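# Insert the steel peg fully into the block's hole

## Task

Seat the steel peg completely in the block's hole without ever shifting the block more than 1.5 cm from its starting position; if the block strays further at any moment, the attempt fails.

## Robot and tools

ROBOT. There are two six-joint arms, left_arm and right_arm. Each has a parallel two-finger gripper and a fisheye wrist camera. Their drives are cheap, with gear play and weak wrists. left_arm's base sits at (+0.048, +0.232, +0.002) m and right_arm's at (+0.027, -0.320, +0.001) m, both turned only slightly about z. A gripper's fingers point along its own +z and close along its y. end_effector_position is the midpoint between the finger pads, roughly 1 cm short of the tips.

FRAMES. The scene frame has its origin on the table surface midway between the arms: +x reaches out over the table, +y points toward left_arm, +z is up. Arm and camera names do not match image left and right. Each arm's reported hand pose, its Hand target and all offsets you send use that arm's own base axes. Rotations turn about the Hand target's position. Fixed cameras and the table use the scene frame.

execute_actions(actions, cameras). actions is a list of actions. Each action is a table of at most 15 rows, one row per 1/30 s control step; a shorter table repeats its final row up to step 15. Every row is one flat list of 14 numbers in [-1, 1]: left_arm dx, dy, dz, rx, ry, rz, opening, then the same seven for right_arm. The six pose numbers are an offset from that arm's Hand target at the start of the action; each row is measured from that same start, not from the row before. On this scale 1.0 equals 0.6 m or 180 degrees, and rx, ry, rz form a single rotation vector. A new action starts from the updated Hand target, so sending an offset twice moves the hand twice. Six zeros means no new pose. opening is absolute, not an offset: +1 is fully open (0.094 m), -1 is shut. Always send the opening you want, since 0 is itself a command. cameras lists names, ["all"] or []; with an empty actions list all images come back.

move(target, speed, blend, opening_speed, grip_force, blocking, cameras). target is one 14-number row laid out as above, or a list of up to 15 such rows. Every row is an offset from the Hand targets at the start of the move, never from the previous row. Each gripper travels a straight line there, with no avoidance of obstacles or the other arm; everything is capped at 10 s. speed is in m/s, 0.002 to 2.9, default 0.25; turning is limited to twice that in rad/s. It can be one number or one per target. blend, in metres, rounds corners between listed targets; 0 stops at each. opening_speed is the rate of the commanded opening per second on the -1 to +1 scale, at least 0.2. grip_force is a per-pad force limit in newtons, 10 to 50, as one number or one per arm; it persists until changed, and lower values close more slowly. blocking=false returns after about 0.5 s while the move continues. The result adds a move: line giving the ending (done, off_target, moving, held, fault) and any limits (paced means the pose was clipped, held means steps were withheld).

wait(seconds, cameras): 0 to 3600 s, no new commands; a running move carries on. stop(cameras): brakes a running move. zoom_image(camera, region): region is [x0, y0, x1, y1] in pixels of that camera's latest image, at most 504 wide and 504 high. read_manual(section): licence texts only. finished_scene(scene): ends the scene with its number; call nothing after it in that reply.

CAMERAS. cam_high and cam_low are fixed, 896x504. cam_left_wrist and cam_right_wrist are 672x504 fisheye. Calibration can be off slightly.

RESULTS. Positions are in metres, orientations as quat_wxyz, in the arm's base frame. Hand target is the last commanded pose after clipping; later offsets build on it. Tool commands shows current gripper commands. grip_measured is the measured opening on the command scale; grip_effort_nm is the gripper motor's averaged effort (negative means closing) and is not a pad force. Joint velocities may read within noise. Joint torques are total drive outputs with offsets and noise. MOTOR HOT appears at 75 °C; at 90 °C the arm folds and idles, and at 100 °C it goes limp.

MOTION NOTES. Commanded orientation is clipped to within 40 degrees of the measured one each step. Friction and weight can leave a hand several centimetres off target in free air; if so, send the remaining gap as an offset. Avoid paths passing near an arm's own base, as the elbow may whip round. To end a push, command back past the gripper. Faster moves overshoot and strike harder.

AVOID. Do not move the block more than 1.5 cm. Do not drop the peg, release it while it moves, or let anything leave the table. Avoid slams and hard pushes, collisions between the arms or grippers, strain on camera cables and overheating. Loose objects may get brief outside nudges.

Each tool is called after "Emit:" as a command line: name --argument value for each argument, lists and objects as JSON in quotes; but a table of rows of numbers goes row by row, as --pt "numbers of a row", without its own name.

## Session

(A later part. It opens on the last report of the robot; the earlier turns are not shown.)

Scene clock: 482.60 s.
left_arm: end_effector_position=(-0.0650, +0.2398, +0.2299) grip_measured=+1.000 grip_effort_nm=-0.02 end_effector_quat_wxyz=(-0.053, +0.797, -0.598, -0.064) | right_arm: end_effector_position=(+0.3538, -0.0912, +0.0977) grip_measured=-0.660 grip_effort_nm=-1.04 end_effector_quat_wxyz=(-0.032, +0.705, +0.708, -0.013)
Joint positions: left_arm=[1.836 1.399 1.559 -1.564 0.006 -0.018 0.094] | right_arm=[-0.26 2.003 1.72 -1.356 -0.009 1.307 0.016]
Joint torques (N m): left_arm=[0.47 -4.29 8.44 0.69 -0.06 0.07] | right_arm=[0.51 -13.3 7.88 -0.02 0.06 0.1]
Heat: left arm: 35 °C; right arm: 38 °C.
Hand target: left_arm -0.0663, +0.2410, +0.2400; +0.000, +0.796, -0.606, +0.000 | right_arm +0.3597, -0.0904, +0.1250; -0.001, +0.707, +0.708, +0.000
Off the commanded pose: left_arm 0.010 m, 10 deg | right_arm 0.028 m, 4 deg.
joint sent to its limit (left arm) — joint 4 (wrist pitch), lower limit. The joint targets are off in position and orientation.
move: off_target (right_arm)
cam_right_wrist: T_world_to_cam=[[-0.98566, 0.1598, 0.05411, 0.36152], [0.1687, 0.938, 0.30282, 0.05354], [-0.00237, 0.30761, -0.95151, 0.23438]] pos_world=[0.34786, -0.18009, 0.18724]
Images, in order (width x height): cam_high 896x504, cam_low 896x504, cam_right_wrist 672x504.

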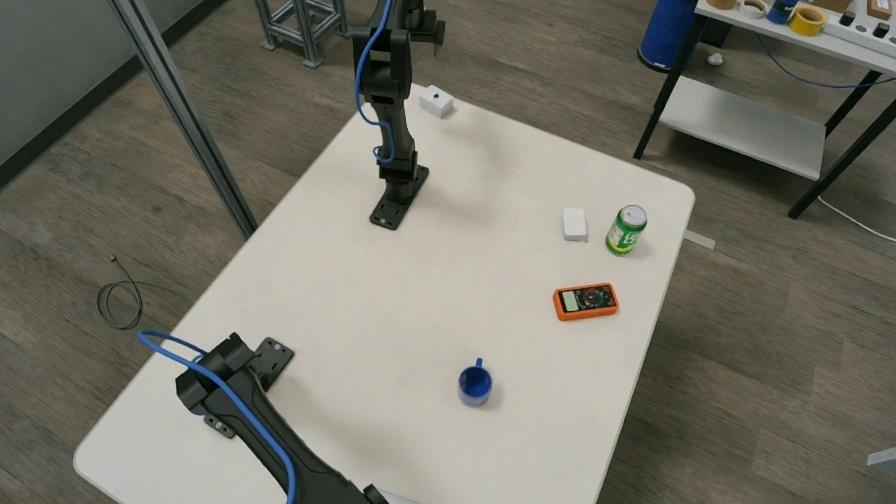

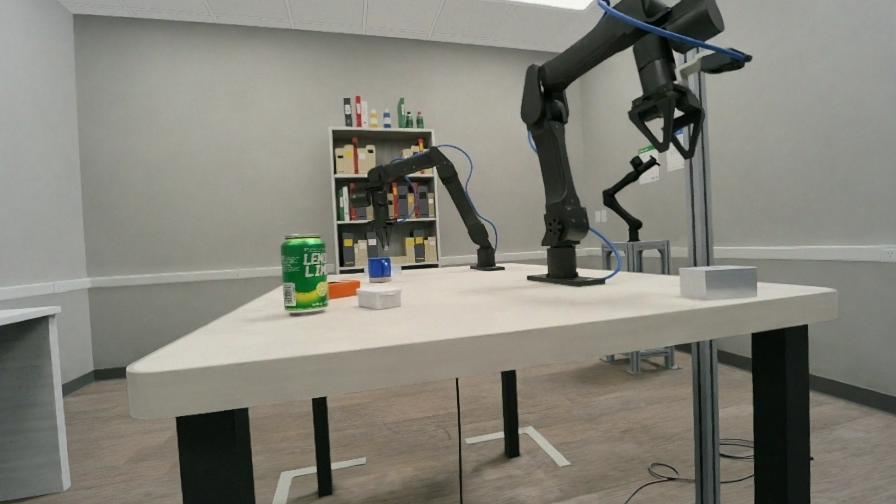

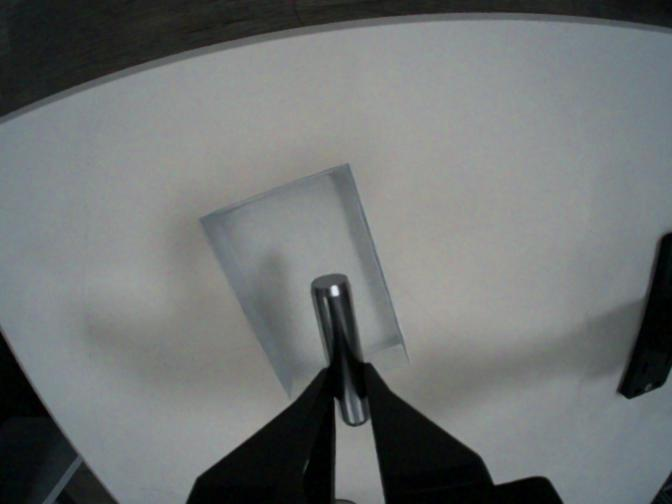

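Emit:
move --pt "0.3772 -0.035 -0.0333 0 0 -0.2856 1.0 -0.1662 0.4007 0.1083 0 0 0.6667 -0.85" --pt "0.5772 -0.3183 -0.0667 0 0 -0.53 1.0 -0.1283 0.7317 0.0417 -0.2061 -0.5820 0.5820 -0.85" --speed 0.3 --blend 0.03 --cameras '["all"]'

Scene clock: 558.27 s.
left_arm: end_effector_position=(+0.2746, +0.0513, +0.1923) grip_measured=+1.000 grip_effort_nm=-0.02 end_effector_quat_wxyz=(+0.002, -0.093, +0.996, +0.007) | right_arm: end_effector_position=(+0.2797, +0.3442, +0.1250) grip_measured=-0.660 grip_effort_nm=-1.04 end_effector_quat_wxyz=(+0.602, -0.318, +0.670, +0.297)
Joint positions: left_arm=[0.173 1.623 1.625 -1.569 -0.013 -0.014 0.094] | right_arm=[0.876 1.804 0.458 1.246 -0.026 0.013 0.016]
Joint torques (N m): left_arm=[-0.25 -6.13 8.53 0.4 0.11 0.06] | right_arm=[0.44 -5.79 4.72 3.04 0.19 -0.09]
Heat: left arm: 35 °C; right arm: 40 °C.
Hand target: left_arm +0.2800, +0.0500, +0.2000; +0.000, -0.087, +0.996, +0.000 | right_arm +0.2827, +0.3486, +0.1500; +0.638, -0.305, +0.638, +0.304
Off the commanded pose: left_arm 0.009 m, 1 deg | right_arm 0.026 m, 6 deg.
joint sent to its limit (left arm) — joint 4 (wrist pitch), lower limit. The joint targets are off in position, not in orientation.
move: off_target (right_arm)
cam_left_wrist: T_world_to_cam=[[0.05211, -0.99864, 0.00128, 0.03907], [-0.95663, -0.04955, 0.28707, 0.26445], [-0.28662, -0.01618, -0.95791, 0.38029]] pos_world=[0.35995, 0.05828, 0.28832]
cam_right_wrist: T_world_to_cam=[[0.76839, -0.61435, -0.17929, 0.0224], [-0.36785, -0.19472, -0.90927, 0.34084], [0.5237, 0.76463, -0.37561, -0.2502]] pos_world=[0.23919, 0.27144, 0.21995]

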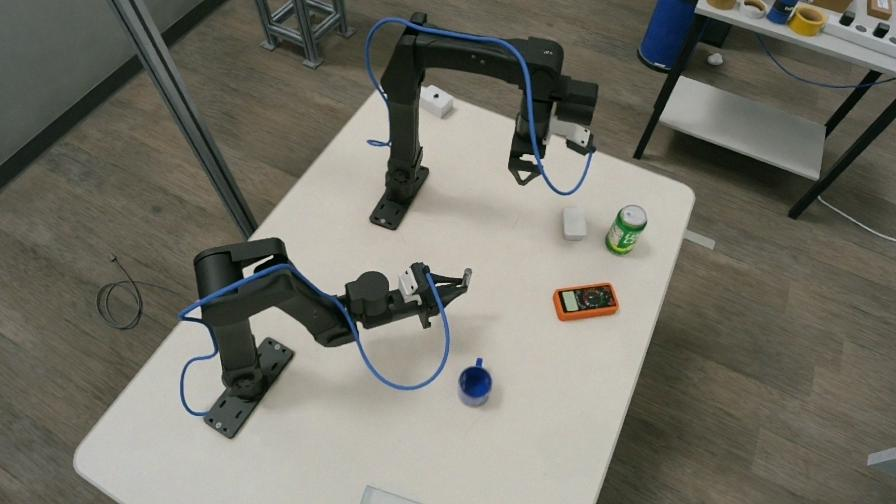

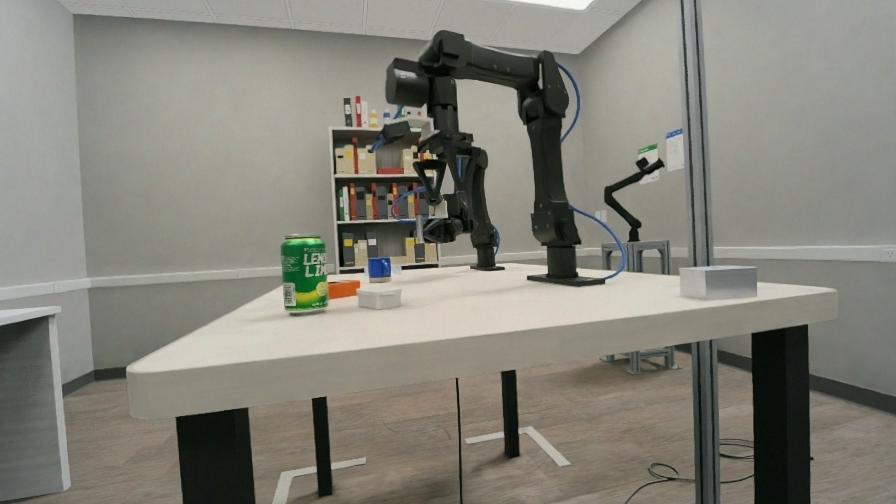

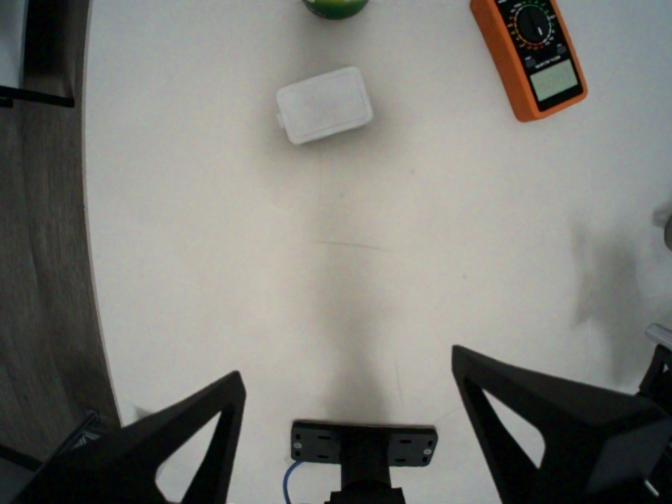

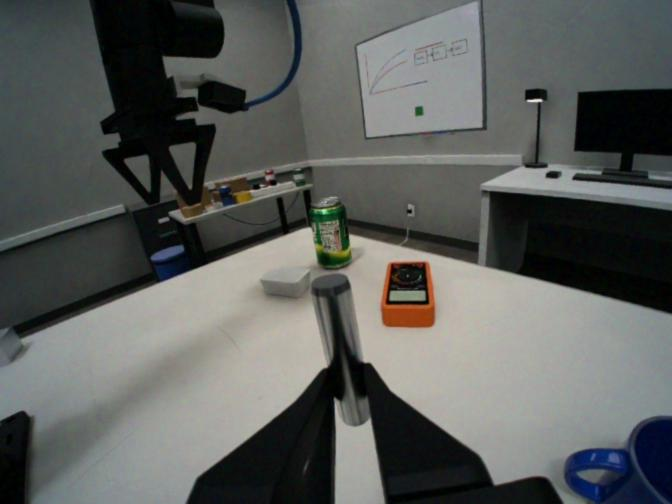

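Emit:
move --pt "0.0 -0.05 0.0667 0 0 0.03 1.0 0 0 0 0.0248 -0.0196 0 -0.85" --pt "-0.0433 -0.4667 0.0667 0 0 0.1972 1.0 0 0 0 0.0248 -0.0196 0 -0.85" --speed 0.2 --blend 0.02 --cameras '["all"]'

Scene clock: 595.07 s.
left_arm: end_effector_position=(+0.2495, -0.2294, +0.2323) grip_measured=+1.000 grip_effort_nm=-0.02 end_effector_quat_wxyz=(+0.036, -0.375, +0.923, -0.078) | right_arm: end_effector_position=(+0.2824, +0.3470, +0.1215) grip_measured=-0.660 grip_effort_nm=-1.04 end_effector_quat_wxyz=(+0.628, -0.307, +0.645, +0.308)
Joint positions: left_arm=[-0.746 1.742 1.912 -1.569 0.001 -1.519 0.094] | right_arm=[0.876 1.937 0.458 1.459 -0.025 0.011 0.016]
Joint torques (N m): left_arm=[0.39 -7.36 8.38 0.74 0.03 -0.09] | right_arm=[0.44 -6.13 3.62 3.33 0.16 -0.06]
Heat: left arm: 36 °C; right arm: 38 °C.
Hand target: left_arm +0.2540, -0.2300, +0.2400; +0.000, -0.387, +0.922, +0.000 | right_arm +0.2827, +0.3486, +0.1500; +0.669, -0.289, +0.606, +0.319
Off the commanded pose: left_arm 0.009 m, 10 deg | right_arm 0.029 m, 7 deg.
joint sent to its limit (left arm) — joint 4 (wrist pitch), lower limit. The joint targets are off in position and orientation.
move: off_target (left_arm, right_arm)
cam_left_wrist: T_world_to_cam=[[0.58327, -0.79166, 0.18186, -0.36696], [-0.8055, -0.53486, 0.25513, 0.07338], [-0.10471, -0.2953, -0.94965, 0.2956]] pos_world=[0.3041, -0.16397, 0.32873]
cam_right_wrist: T_world_to_cam=[[0.77681, -0.60477, -0.17555, 0.01531], [-0.31966, -0.13851, -0.93735, 0.30954], [0.54257, 0.78426, -0.30092, -0.27627]] pos_world=[0.23695, 0.26881, 0.20969]

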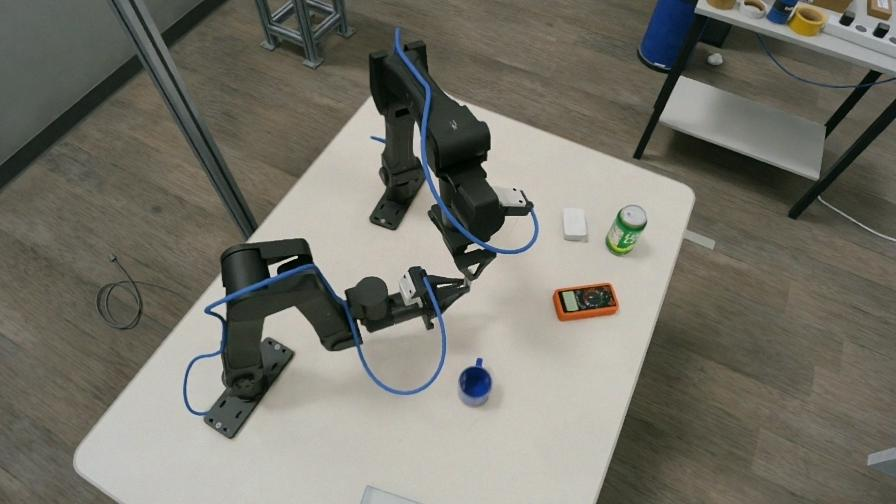

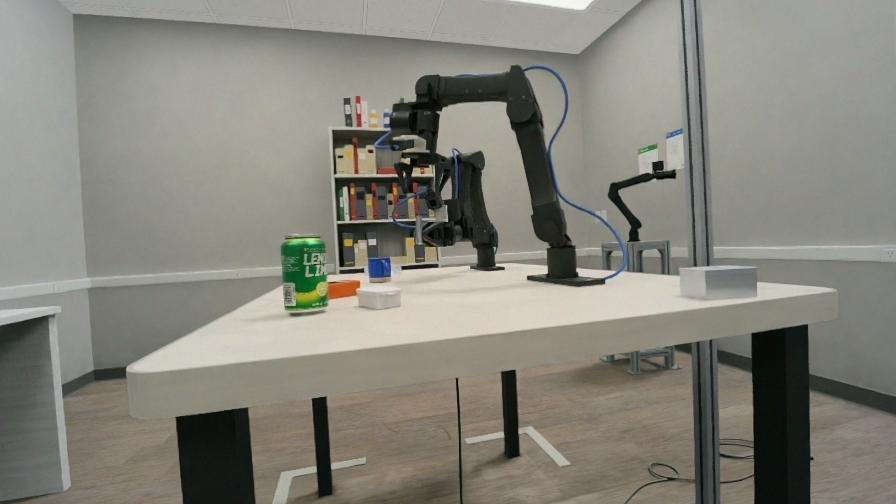

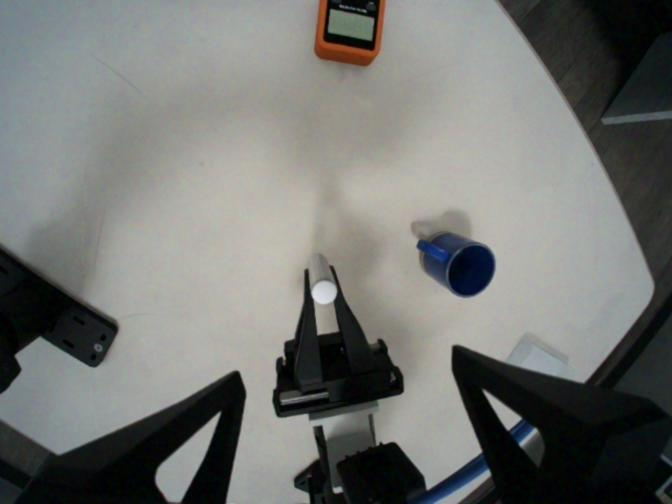

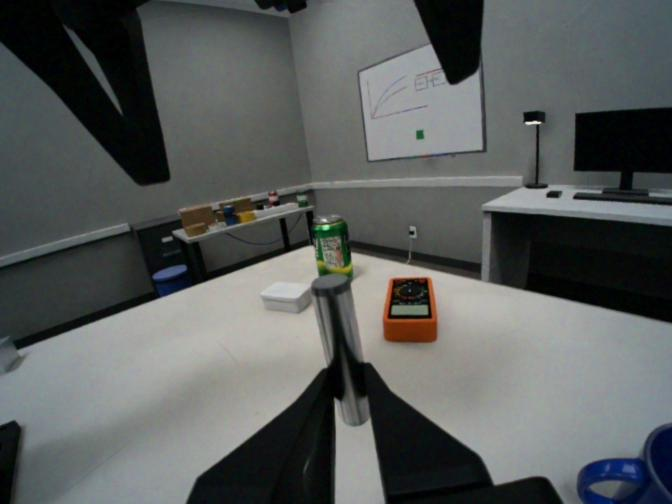

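Emit:
zoom_image --camera "cam_left_wrist" --region '[270, 240, 380, 350]'

Emit:
zoom_image --camera "cam_high" --region '[400, 180, 560, 330]'

Emit:
zoom_image --camera "cam_low" --region '[360, 120, 500, 260]'

Scaled by 4.582 from the camera's image (finer frame: 960x720).

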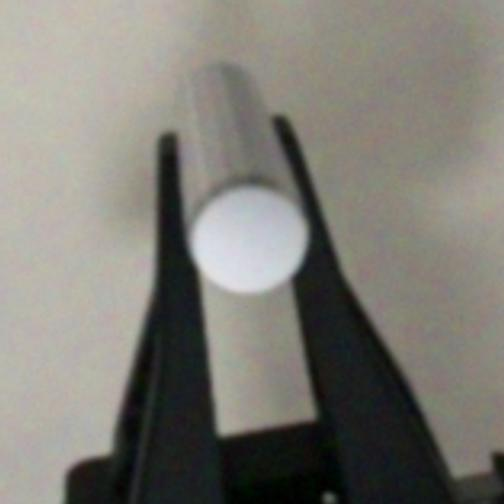

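Scaled by 3.150 from the camera's image (finer frame: 1280x720).

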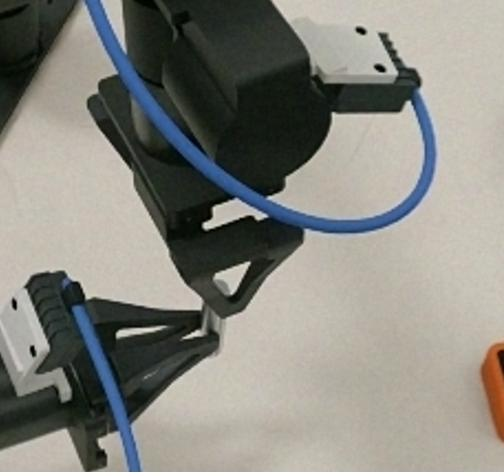

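Scaled by 3.600 from the camera's image (finer frame: 1280x720).

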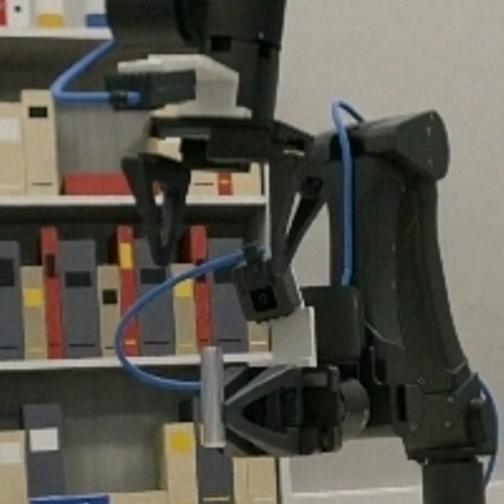

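Emit:
move --target '[0.0167, 0.0117, -0.075, 0, 0, 0, 1.0, 0, 0, 0, 0, 0, 0, -0.85]' --speed 0.1 --cameras '["cam_left_wrist", "cam_low", "cam_right_wrist"]'

Scene clock: 620.20 s.
left_arm: end_effector_position=(+0.2639, -0.2278, +0.2000) grip_measured=+1.000 grip_effort_nm=-0.02 end_effector_quat_wxyz=(+0.015, -0.384, +0.923, -0.033) | right_arm: end_effector_position=(+0.2824, +0.3470, +0.1215) grip_measured=-0.660 grip_effort_nm=-1.04 end_effector_quat_wxyz=(+0.628, -0.307, +0.645, +0.308)
Joint positions: left_arm=[-0.714 1.842 1.912 -1.569 0.003 -1.503 0.094] | right_arm=[0.876 1.937 0.458 1.459 -0.025 0.011 0.016]
Joint torques (N m): left_arm=[0.57 -8.28 4.67 0.56 0.01 0.07] | right_arm=[0.43 -6.17 3.63 3.31 0.18 -0.04]
Heat: left arm: 35 °C; right arm: 45 °C.
Hand target: left_arm +0.2640, -0.2230, +0.1950; +0.000, -0.387, +0.922, +0.000 | right_arm +0.2827, +0.3486, +0.1500; +0.669, -0.289, +0.606, +0.319
Off the commanded pose: left_arm 0.007 m, 4 deg | right_arm 0.029 m, 7 deg.
joint sent to its limit (left arm) — joint 4 (wrist pitch), lower limit. The joint targets are off in position, not in orientation.
move: off_target (left_arm)
cam_left_wrist: T_world_to_cam=[[0.60644, -0.79058, 0.08493, -0.35476], [-0.77653, -0.5659, 0.27706, 0.07505], [-0.17098, -0.23397, -0.95709, 0.29981]] pos_world=[0.32468, -0.16786, 0.29628]
cam_right_wrist: T_world_to_cam=[[0.77681, -0.60477, -0.17555, 0.01531], [-0.31966, -0.13851, -0.93735, 0.30954], [0.54257, 0.78426, -0.30092, -0.27627]] pos_world=[0.23695, 0.26881, 0.20969]
Images, in order (width x height): cam_low 896x504, cam_left_wrist 672x504, cam_right_wrist 672x504.

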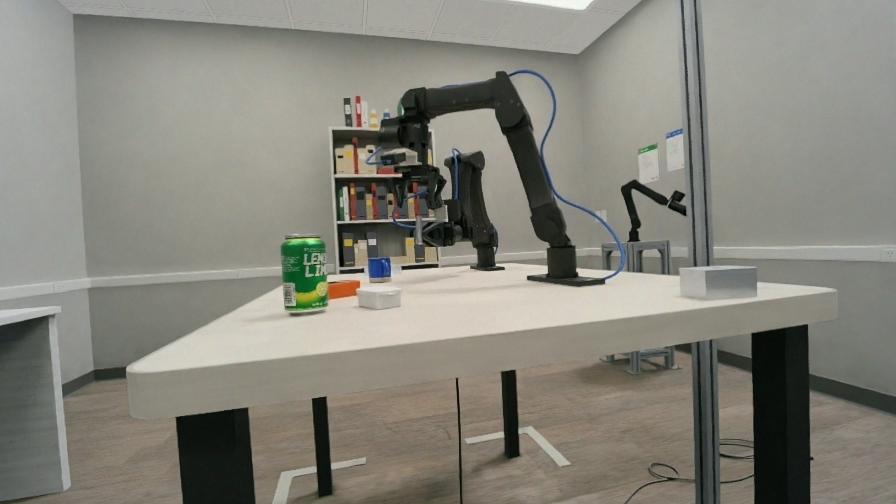

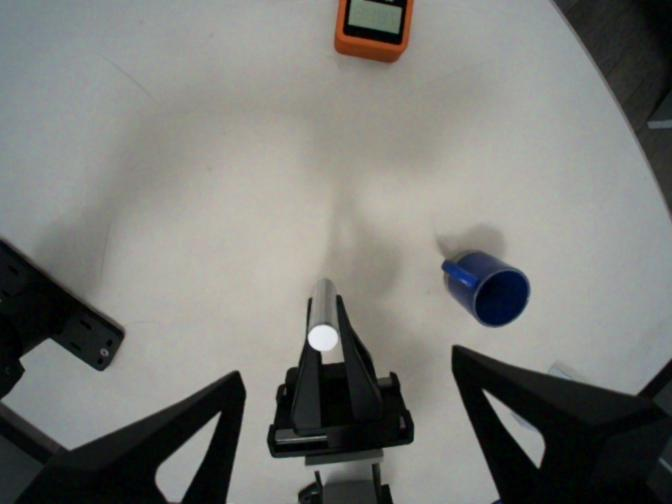

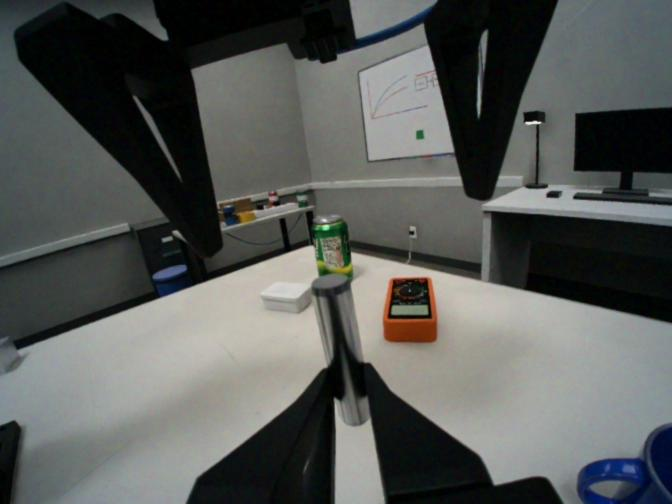

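Emit:
move --target '[-0.003, 0.0092, -0.05, 0, 0, 0, 1.0, 0, 0, 0, 0, 0, 0, -0.85]' --speed 0.06 --cameras '["cam_left_wrist", "cam_low", "cam_right_wrist"]'

Scene clock: 634.27 s.
left_arm: end_effector_position=(+0.2577, -0.2184, +0.1694) grip_measured=+1.000 grip_effort_nm=-0.02 end_effector_quat_wxyz=(-0.002, -0.385, +0.923, +0.000) | right_arm: end_effector_position=(+0.2824, +0.3470, +0.1215) grip_measured=-0.660 grip_effort_nm=-1.04 end_effector_quat_wxyz=(+0.628, -0.307, +0.645, +0.308)
Joint positions: left_arm=[-0.704 1.842 1.789 -1.52 0.003 -1.494 0.094] | right_arm=[0.876 1.937 0.458 1.459 -0.025 0.011 0.016]
Joint torques (N m): left_arm=[0.64 -8.76 4.68 0.7 0.02 0.05] | right_arm=[0.46 -6.15 3.6 3.31 0.18 -0.06]
Heat: left arm: 33 °C; right arm: 47 °C.
Hand target: left_arm +0.2622, -0.2175, +0.1650; +0.000, -0.387, +0.922, +0.000 | right_arm +0.2827, +0.3486, +0.1500; +0.669, -0.289, +0.606, +0.319
Off the commanded pose: left_arm 0.006 m, 0 deg | right_arm 0.029 m, 7 deg.
move: done
cam_left_wrist: T_world_to_cam=[[0.60913, -0.79296, 0.01291, -0.32996], [-0.76069, -0.57958, 0.29231, 0.07444], [-0.22431, -0.18787, -0.95624, 0.29533]] pos_world=[0.32386, -0.16302, 0.26491]
cam_right_wrist: T_world_to_cam=[[0.77681, -0.60477, -0.17555, 0.01531], [-0.31966, -0.13851, -0.93735, 0.30954], [0.54257, 0.78426, -0.30092, -0.27627]] pos_world=[0.23695, 0.26881, 0.20969]
Images, in order (width x height): cam_low 896x504, cam_left_wrist 672x504, cam_right_wrist 672x504.

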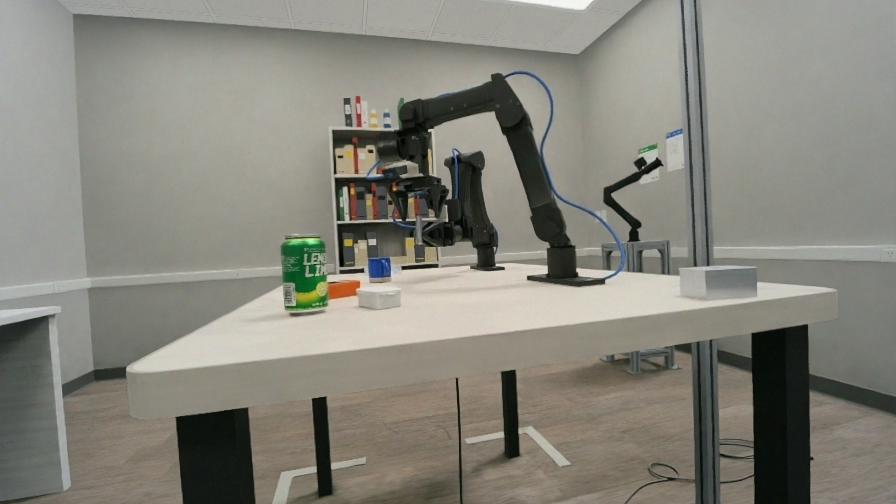

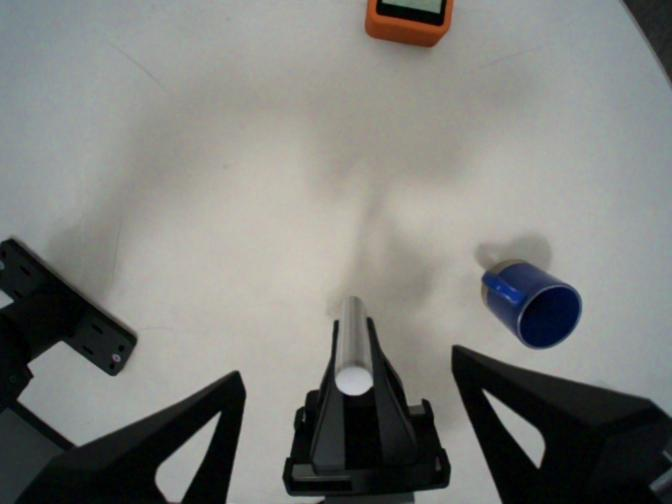

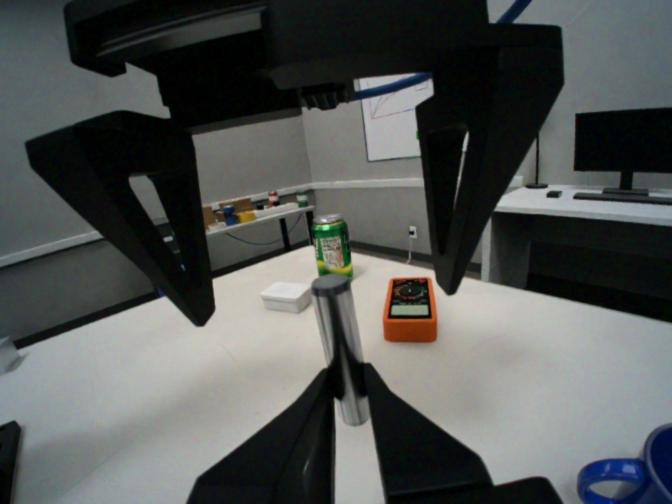

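Emit:
move --target '[0.0072, -0.0043, -0.0232, 0, 0, 0, 1.0, 0, 0, 0, 0, 0, 0, -0.85]' --speed 0.05 --cameras '["cam_left_wrist", "cam_low", "cam_right_wrist"]'

Scene clock: 647.37 s.
left_arm: end_effector_position=(+0.2613, -0.2214, +0.1571) grip_measured=+1.000 grip_effort_nm=-0.02 end_effector_quat_wxyz=(-0.001, -0.384, +0.923, -0.002) | right_arm: end_effector_position=(+0.2824, +0.3470, +0.1215) grip_measured=-0.660 grip_effort_nm=-1.04 end_effector_quat_wxyz=(+0.628, -0.307, +0.645, +0.308)
Joint positions: left_arm=[-0.704 1.848 1.748 -1.468 0.003 -1.493 0.094] | right_arm=[0.876 1.937 0.458 1.459 -0.025 0.011 0.016]
Joint torques (N m): left_arm=[0.96 -8.36 4.68 0.71 0.02 0.04] | right_arm=[0.4 -6.16 3.63 3.32 0.17 -0.05]
Heat: left arm: 33 °C; right arm: 48 °C.
Hand target: left_arm +0.2666, -0.2201, +0.1511; +0.000, -0.387, +0.922, +0.000 | right_arm +0.2827, +0.3486, +0.1500; +0.669, -0.289, +0.606, +0.319
Off the commanded pose: left_arm 0.008 m, 0 deg | right_arm 0.029 m, 7 deg.
move: done
cam_left_wrist: T_world_to_cam=[[0.6079, -0.79382, 0.01742, -0.33499], [-0.76258, -0.57758, 0.29134, 0.08003], [-0.22121, -0.19039, -0.95646, 0.28249]] pos_world=[0.32716, -0.16592, 0.25271]
cam_right_wrist: T_world_to_cam=[[0.77681, -0.60477, -0.17555, 0.01531], [-0.31966, -0.13851, -0.93735, 0.30954], [0.54257, 0.78426, -0.30092, -0.27627]] pos_world=[0.23695, 0.26881, 0.20969]
Images, in order (width x height): cam_low 896x504, cam_left_wrist 672x504, cam_right_wrist 672x504.

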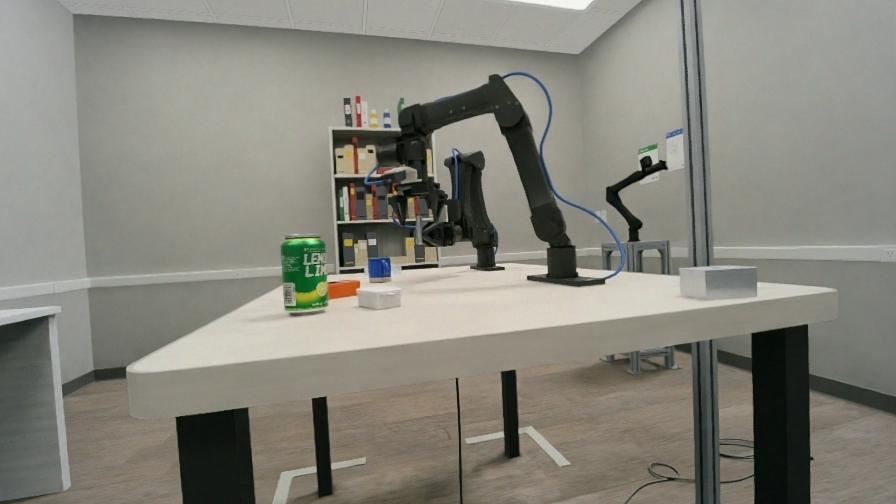

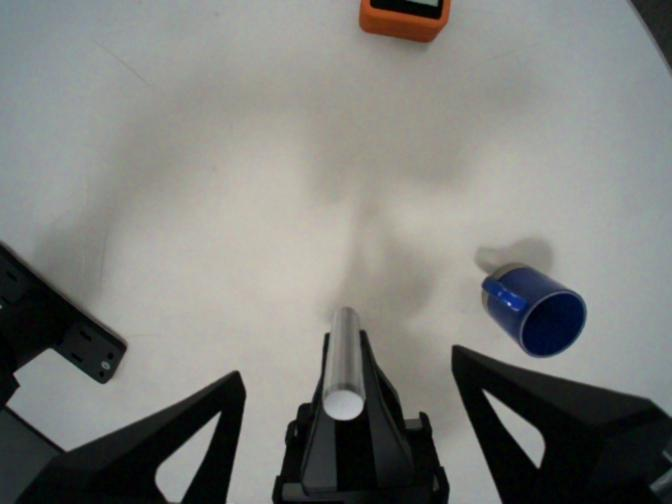

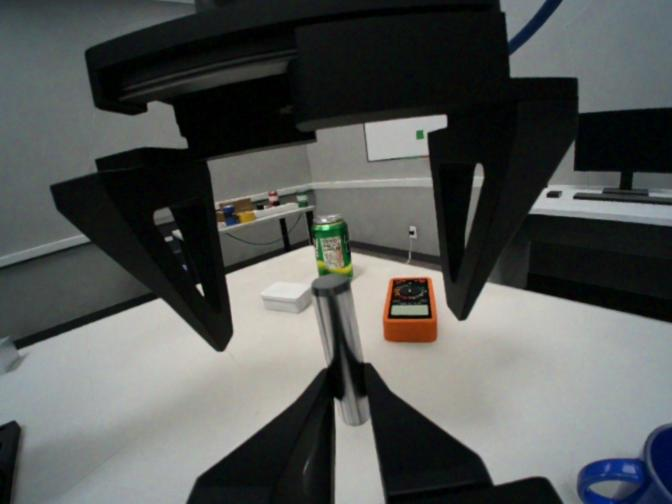

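Emit:
move --target '[0, 0, 0, 0, 0, 0, -0.85, 0, 0, 0, 0, 0, 0, -0.85]' --speed 0.05 --opening_speed 0.5 --cameras '["cam_left_wrist", "cam_low", "cam_right_wrist"]'

Scene clock: 666.10 s.
left_arm: end_effector_position=(+0.2617, -0.2221, +0.1571) grip_measured=-0.680 grip_effort_nm=-1.05 end_effector_quat_wxyz=(-0.001, -0.383, +0.924, -0.003) | right_arm: end_effector_position=(+0.2835, +0.3461, +0.1215) grip_measured=-0.660 grip_effort_nm=-1.04 end_effector_quat_wxyz=(+0.629, -0.304, +0.646, +0.306)
Joint positions: left_arm=[-0.704 1.848 1.748 -1.465 0.004 -1.491 0.015] | right_arm=[0.876 1.937 0.458 1.459 -0.017 0.013 0.016]
Joint torques (N m): left_arm=[0.7 -8.43 4.74 0.67 -0.01 0.05] | right_arm=[0.4 -6.09 3.64 3.34 0.14 -0.06]
Heat: left arm: 33 °C; right arm: 50 °C.
Hand target: left_arm +0.2666, -0.2201, +0.1511; +0.000, -0.387, +0.922, +0.000 | right_arm +0.2827, +0.3486, +0.1500; +0.669, -0.289, +0.606, +0.319
Off the commanded pose: left_arm 0.008 m, 1 deg | right_arm 0.029 m, 7 deg.
move: done
cam_left_wrist: T_world_to_cam=[[0.60664, -0.79471, 0.02069, -0.33613], [-0.76387, -0.57549, 0.29208, 0.08055], [-0.22021, -0.193, -0.95617, 0.28162]] pos_world=[0.32745, -0.16641, 0.25271]
cam_right_wrist: T_world_to_cam=[[0.77191, -0.61061, -0.17692, 0.01753], [-0.32175, -0.13522, -0.93712, 0.30908], [0.5483, 0.7803, -0.30084, -0.27641]] pos_world=[0.23747, 0.26819, 0.20959]
Images, in order (width x height): cam_low 896x504, cam_left_wrist 672x504, cam_right_wrist 672x504.

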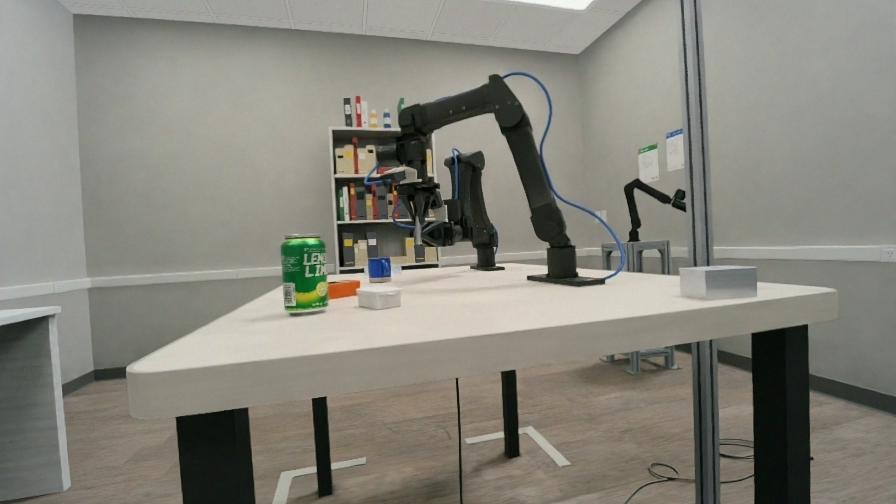

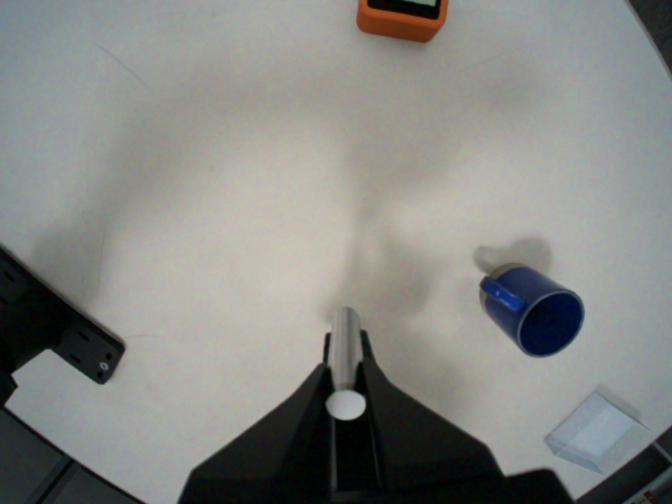

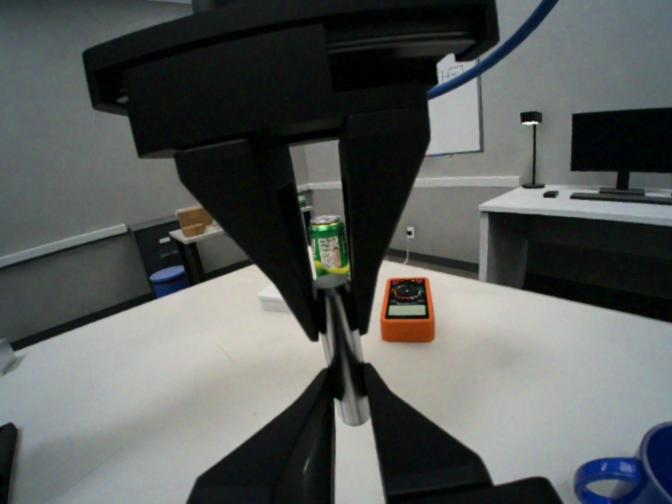

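Emit:
move --pt "0 0 0 0 0 0 -0.85 0 0 0 0 0 0 0.2" --pt "0 0 0 0 0 0 -0.85 -0.125 -0.158 0 0 0 0 0.2" --speed 0.1 --opening_speed 0.8 --cameras '["cam_left_wrist", "cam_low", "cam_high", "cam_right_wrist"]'

Scene clock: 677.50 s.
left_arm: end_effector_position=(+0.2616, -0.2224, +0.1561) grip_measured=-0.681 grip_effort_nm=-1.05 end_effector_quat_wxyz=(-0.002, -0.383, +0.924, -0.002) | right_arm: end_effector_position=(+0.2064, +0.2555, +0.1172) grip_measured=+0.198 grip_effort_nm=0.09 end_effector_quat_wxyz=(+0.608, -0.315, +0.665, +0.299)
Joint positions: left_arm=[-0.704 1.851 1.748 -1.465 0.006 -1.491 0.015] | right_arm=[0.876 1.564 -0.005 1.488 -0.023 0.013 0.056]
Joint torques (N m): left_arm=[0.75 -8.62 4.72 0.67 -0.01 0.03] | right_arm=[-0.49 -4.86 2.52 3.2 0.04 -0.07]
Heat: left arm: 33 °C; right arm: 50 °C.
Hand target: left_arm +0.2666, -0.2201, +0.1511; +0.000, -0.387, +0.922, +0.000 | right_arm +0.2077, +0.2538, +0.1500; +0.669, -0.289, +0.606, +0.319
Off the commanded pose: left_arm 0.007 m, 1 deg | right_arm 0.033 m, 10 deg.
joint sent to its limit (right arm) — joint 4 (wrist pitch), upper limit. The joint targets are off in position and orientation.
joint at its limit (right arm) — joint 3 (elbow), lower limit, where the elbow is as bent as it goes.
move: off_target (right_arm)
cam_left_wrist: T_world_to_cam=[[0.60668, -0.79475, 0.01801, -0.33581], [-0.7629, -0.5757, 0.29418, 0.08001], [-0.22343, -0.19221, -0.95558, 0.2815]] pos_world=[0.32766, -0.16672, 0.2515]
cam_right_wrist: T_world_to_cam=[[0.76869, -0.61418, -0.1786, 0.02266], [-0.35742, -0.18089, -0.91626, 0.28461], [0.53044, 0.76815, -0.35857, -0.1512]] pos_world=[0.16451, 0.18155, 0.21061]

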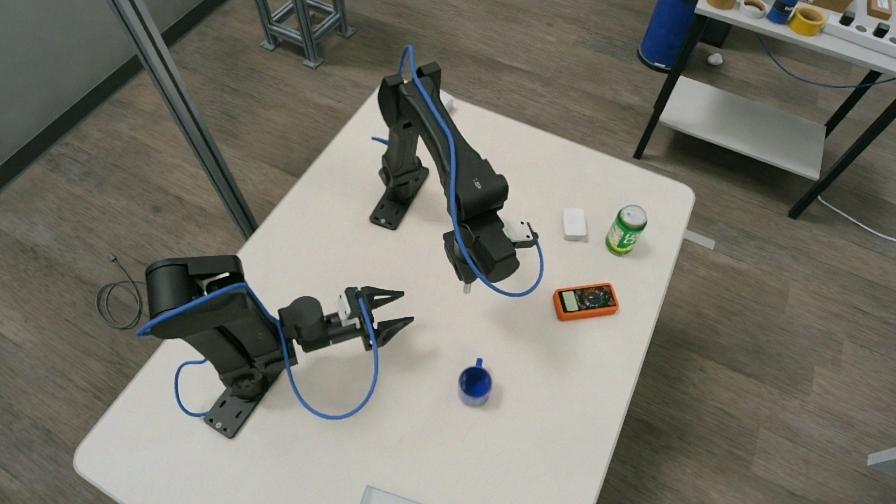

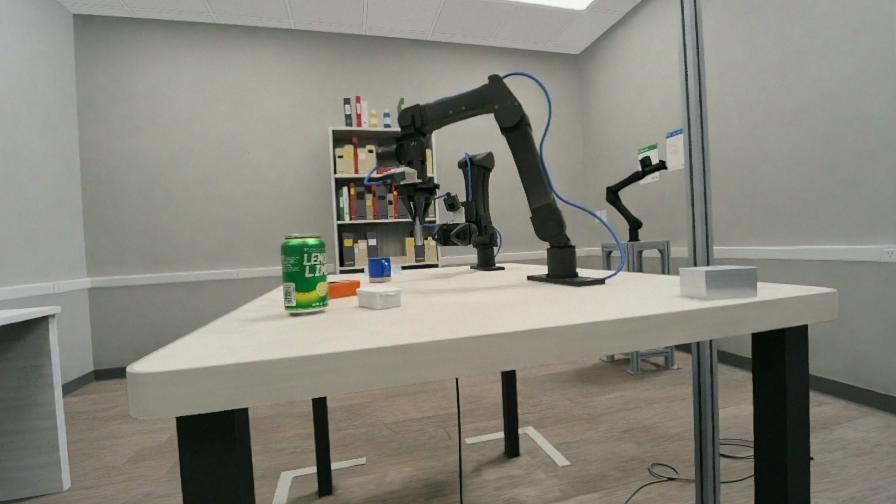

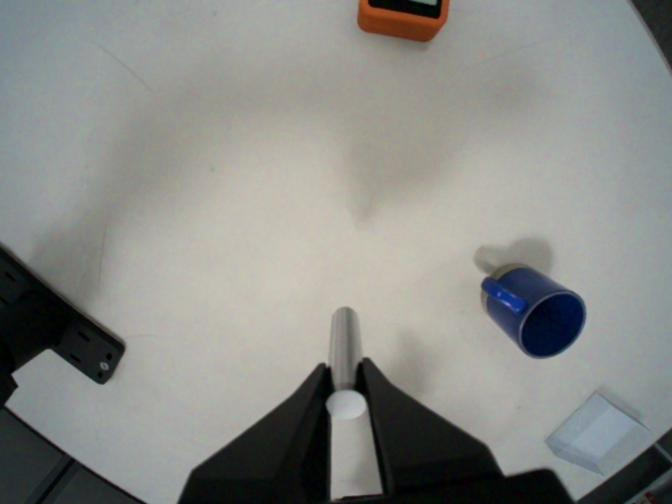

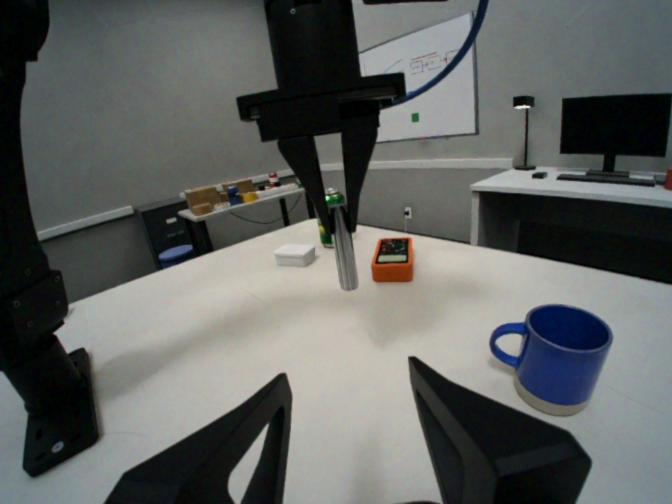

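Emit:
zoom_image --camera "cam_left_wrist" --region '[290, 290, 410, 430]'

Scaled by 3.600 from the camera's image (finer frame: 960x720).

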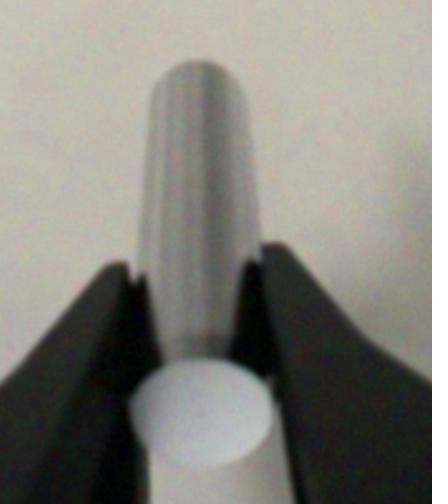

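Emit:
move --pt "0 0 0.0815 0 0 0 -0.85 0 0 0 0 0 0 0.2" --pt "0.1057 0.2835 0.0898 0 0 0.053 -0.85 0.0233 -0.1121 0.0275 -0.0918 0.1528 -0.0552 0.2" --pt "0.0223 0.6502 0.0898 0 0 0.125 -0.85 0.0472 -0.2276 0.0558 -0.1863 0.3101 -0.1121 0.2" --pt "-0.2443 0.8668 0.0898 0 0 0.2194 -0.85 0.0705 -0.3397 0.0833 -0.2781 0.4629 -0.1673 0.2" --speed 0.2 --blend 0.03 --cameras '["cam_left_wrist"]'

Scene clock: 725.67 s.
left_arm: end_effector_position=(+0.1178, +0.2963, +0.1930) grip_measured=-0.681 grip_effort_nm=-1.05 end_effector_quat_wxyz=(-0.012, +0.682, -0.731, -0.004) | right_arm: end_effector_position=(+0.2439, +0.0545, +0.1905) grip_measured=+0.198 grip_effort_nm=0.08 end_effector_quat_wxyz=(+0.010, -0.098, +0.995, +0.009)
Joint positions: left_arm=[1.192 1.758 1.78 -1.568 0.004 -0.31 0.015] | right_arm=[0.204 1.494 1.49 -1.546 -0.017 0.008 0.056]
Joint torques (N m): left_arm=[0.01 -8.51 8.91 0.45 -0.02 0.07] | right_arm=[-0.59 -4.23 7.57 0.31 0.15 -0.02]
Heat: left arm: 33 °C; right arm: 46 °C.
Hand target: left_arm +0.1200, +0.3000, +0.2049; +0.000, +0.676, -0.737, +0.000 | right_arm +0.2500, +0.0500, +0.2000; +0.000, -0.096, +0.995, +0.000
Off the commanded pose: left_arm 0.013 m, 2 deg | right_arm 0.012 m, 2 deg.
joint sent to its limit (left arm) — joint 4 (wrist pitch), lower limit. The joint targets are off in position, not in orientation.
joint sent to its limit (right arm) — joint 4 (wrist pitch), lower limit. The joint targets are off in position, not in orientation.
move: off_target (left_arm, right_arm); blend cut to 0.0244 m at target 1
cam_left_wrist: T_world_to_cam=[[0.9789, -0.20305, 0.02291, -0.05724], [-0.20175, -0.94266, 0.26589, 0.30615], [-0.03239, -0.2649, -0.96373, 0.38487]] pos_world=[0.13027, 0.37892, 0.29082]

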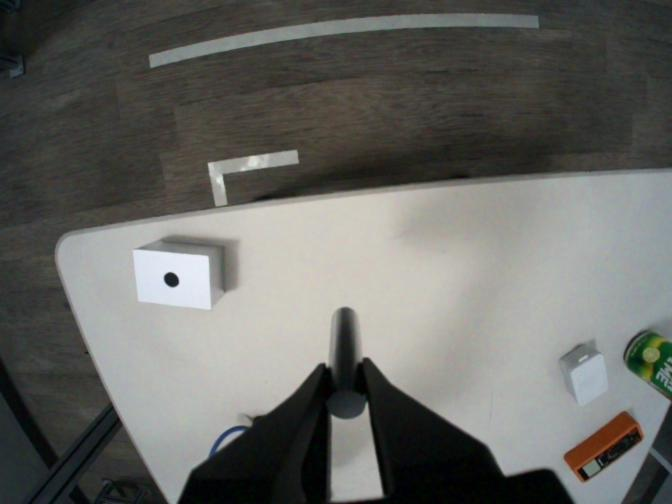

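Emit:
move --target '[-0.26, 0.0317, -0.0165, 0, 0, 0.065, -0.85, 0, 0, 0, 0, 0, 0, 0.2]' --speed 0.15 --cameras '["cam_left_wrist", "cam_high", "cam_low"]'

Scene clock: 735.17 s.
left_arm: end_effector_position=(-0.0379, +0.3171, +0.1907) grip_measured=-0.681 grip_effort_nm=-1.05 end_effector_quat_wxyz=(-0.005, +0.754, -0.657, -0.007) | right_arm: end_effector_position=(+0.2439, +0.0545, +0.1905) grip_measured=+0.198 grip_effort_nm=0.08 end_effector_quat_wxyz=(+0.010, -0.098, +0.995, +0.009)
Joint positions: left_arm=[1.685 1.765 1.78 -1.568 -0.002 -0.021 0.015] | right_arm=[0.204 1.494 1.49 -1.546 -0.017 0.008 0.056]
Joint torques (N m): left_arm=[-0.06 -7.87 7.3 0.41 -0.01 0.09] | right_arm=[-0.57 -4.23 7.58 0.28 0.14 -0.03]
Heat: left arm: 34 °C; right arm: 43 °C.
Hand target: left_arm -0.0360, +0.3190, +0.1950; +0.000, +0.747, -0.664, +0.000 | right_arm +0.2500, +0.0500, +0.2000; +0.000, -0.096, +0.995, +0.000
Off the commanded pose: left_arm 0.005 m, 2 deg | right_arm 0.012 m, 2 deg.
joint sent to its limit (left arm) — joint 4 (wrist pitch), lower limit. The joint targets are off in position, not in orientation.
joint sent to its limit (right arm) — joint 4 (wrist pitch), lower limit. The joint targets are off in position, not in orientation.
move: done
cam_left_wrist: T_world_to_cam=[[0.99994, 0.00131, 0.01038, 0.03794], [-0.00156, -0.96213, 0.27257, 0.30748], [0.01034, -0.27257, -0.96208, 0.3869]] pos_world=[-0.04146, 0.40125, 0.28802]
Images, in order (width x height): cam_high 896x504, cam_low 896x504, cam_left_wrist 672x504.

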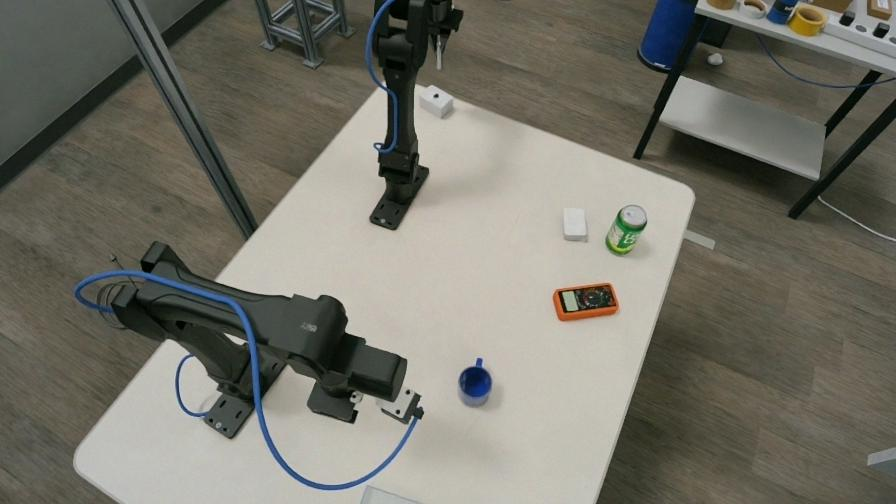

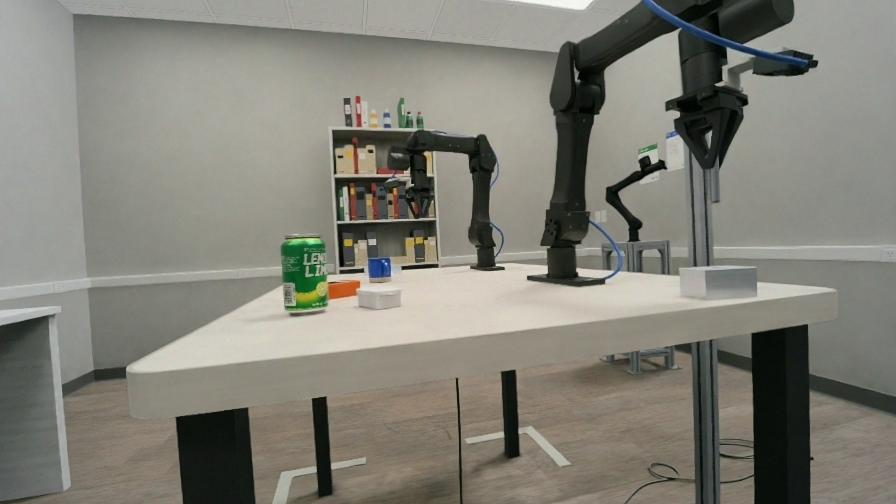

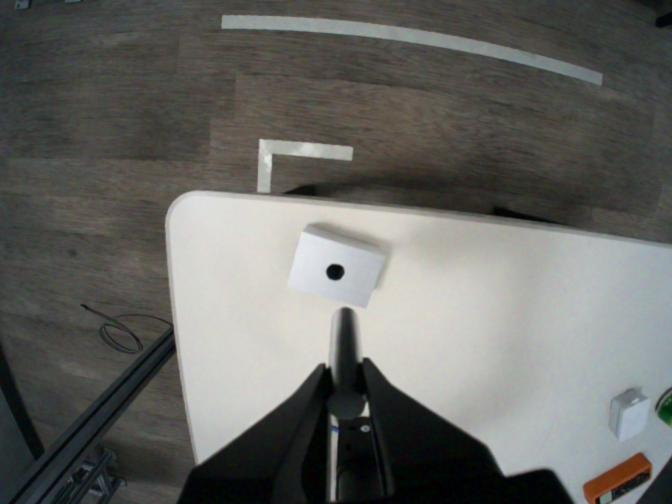

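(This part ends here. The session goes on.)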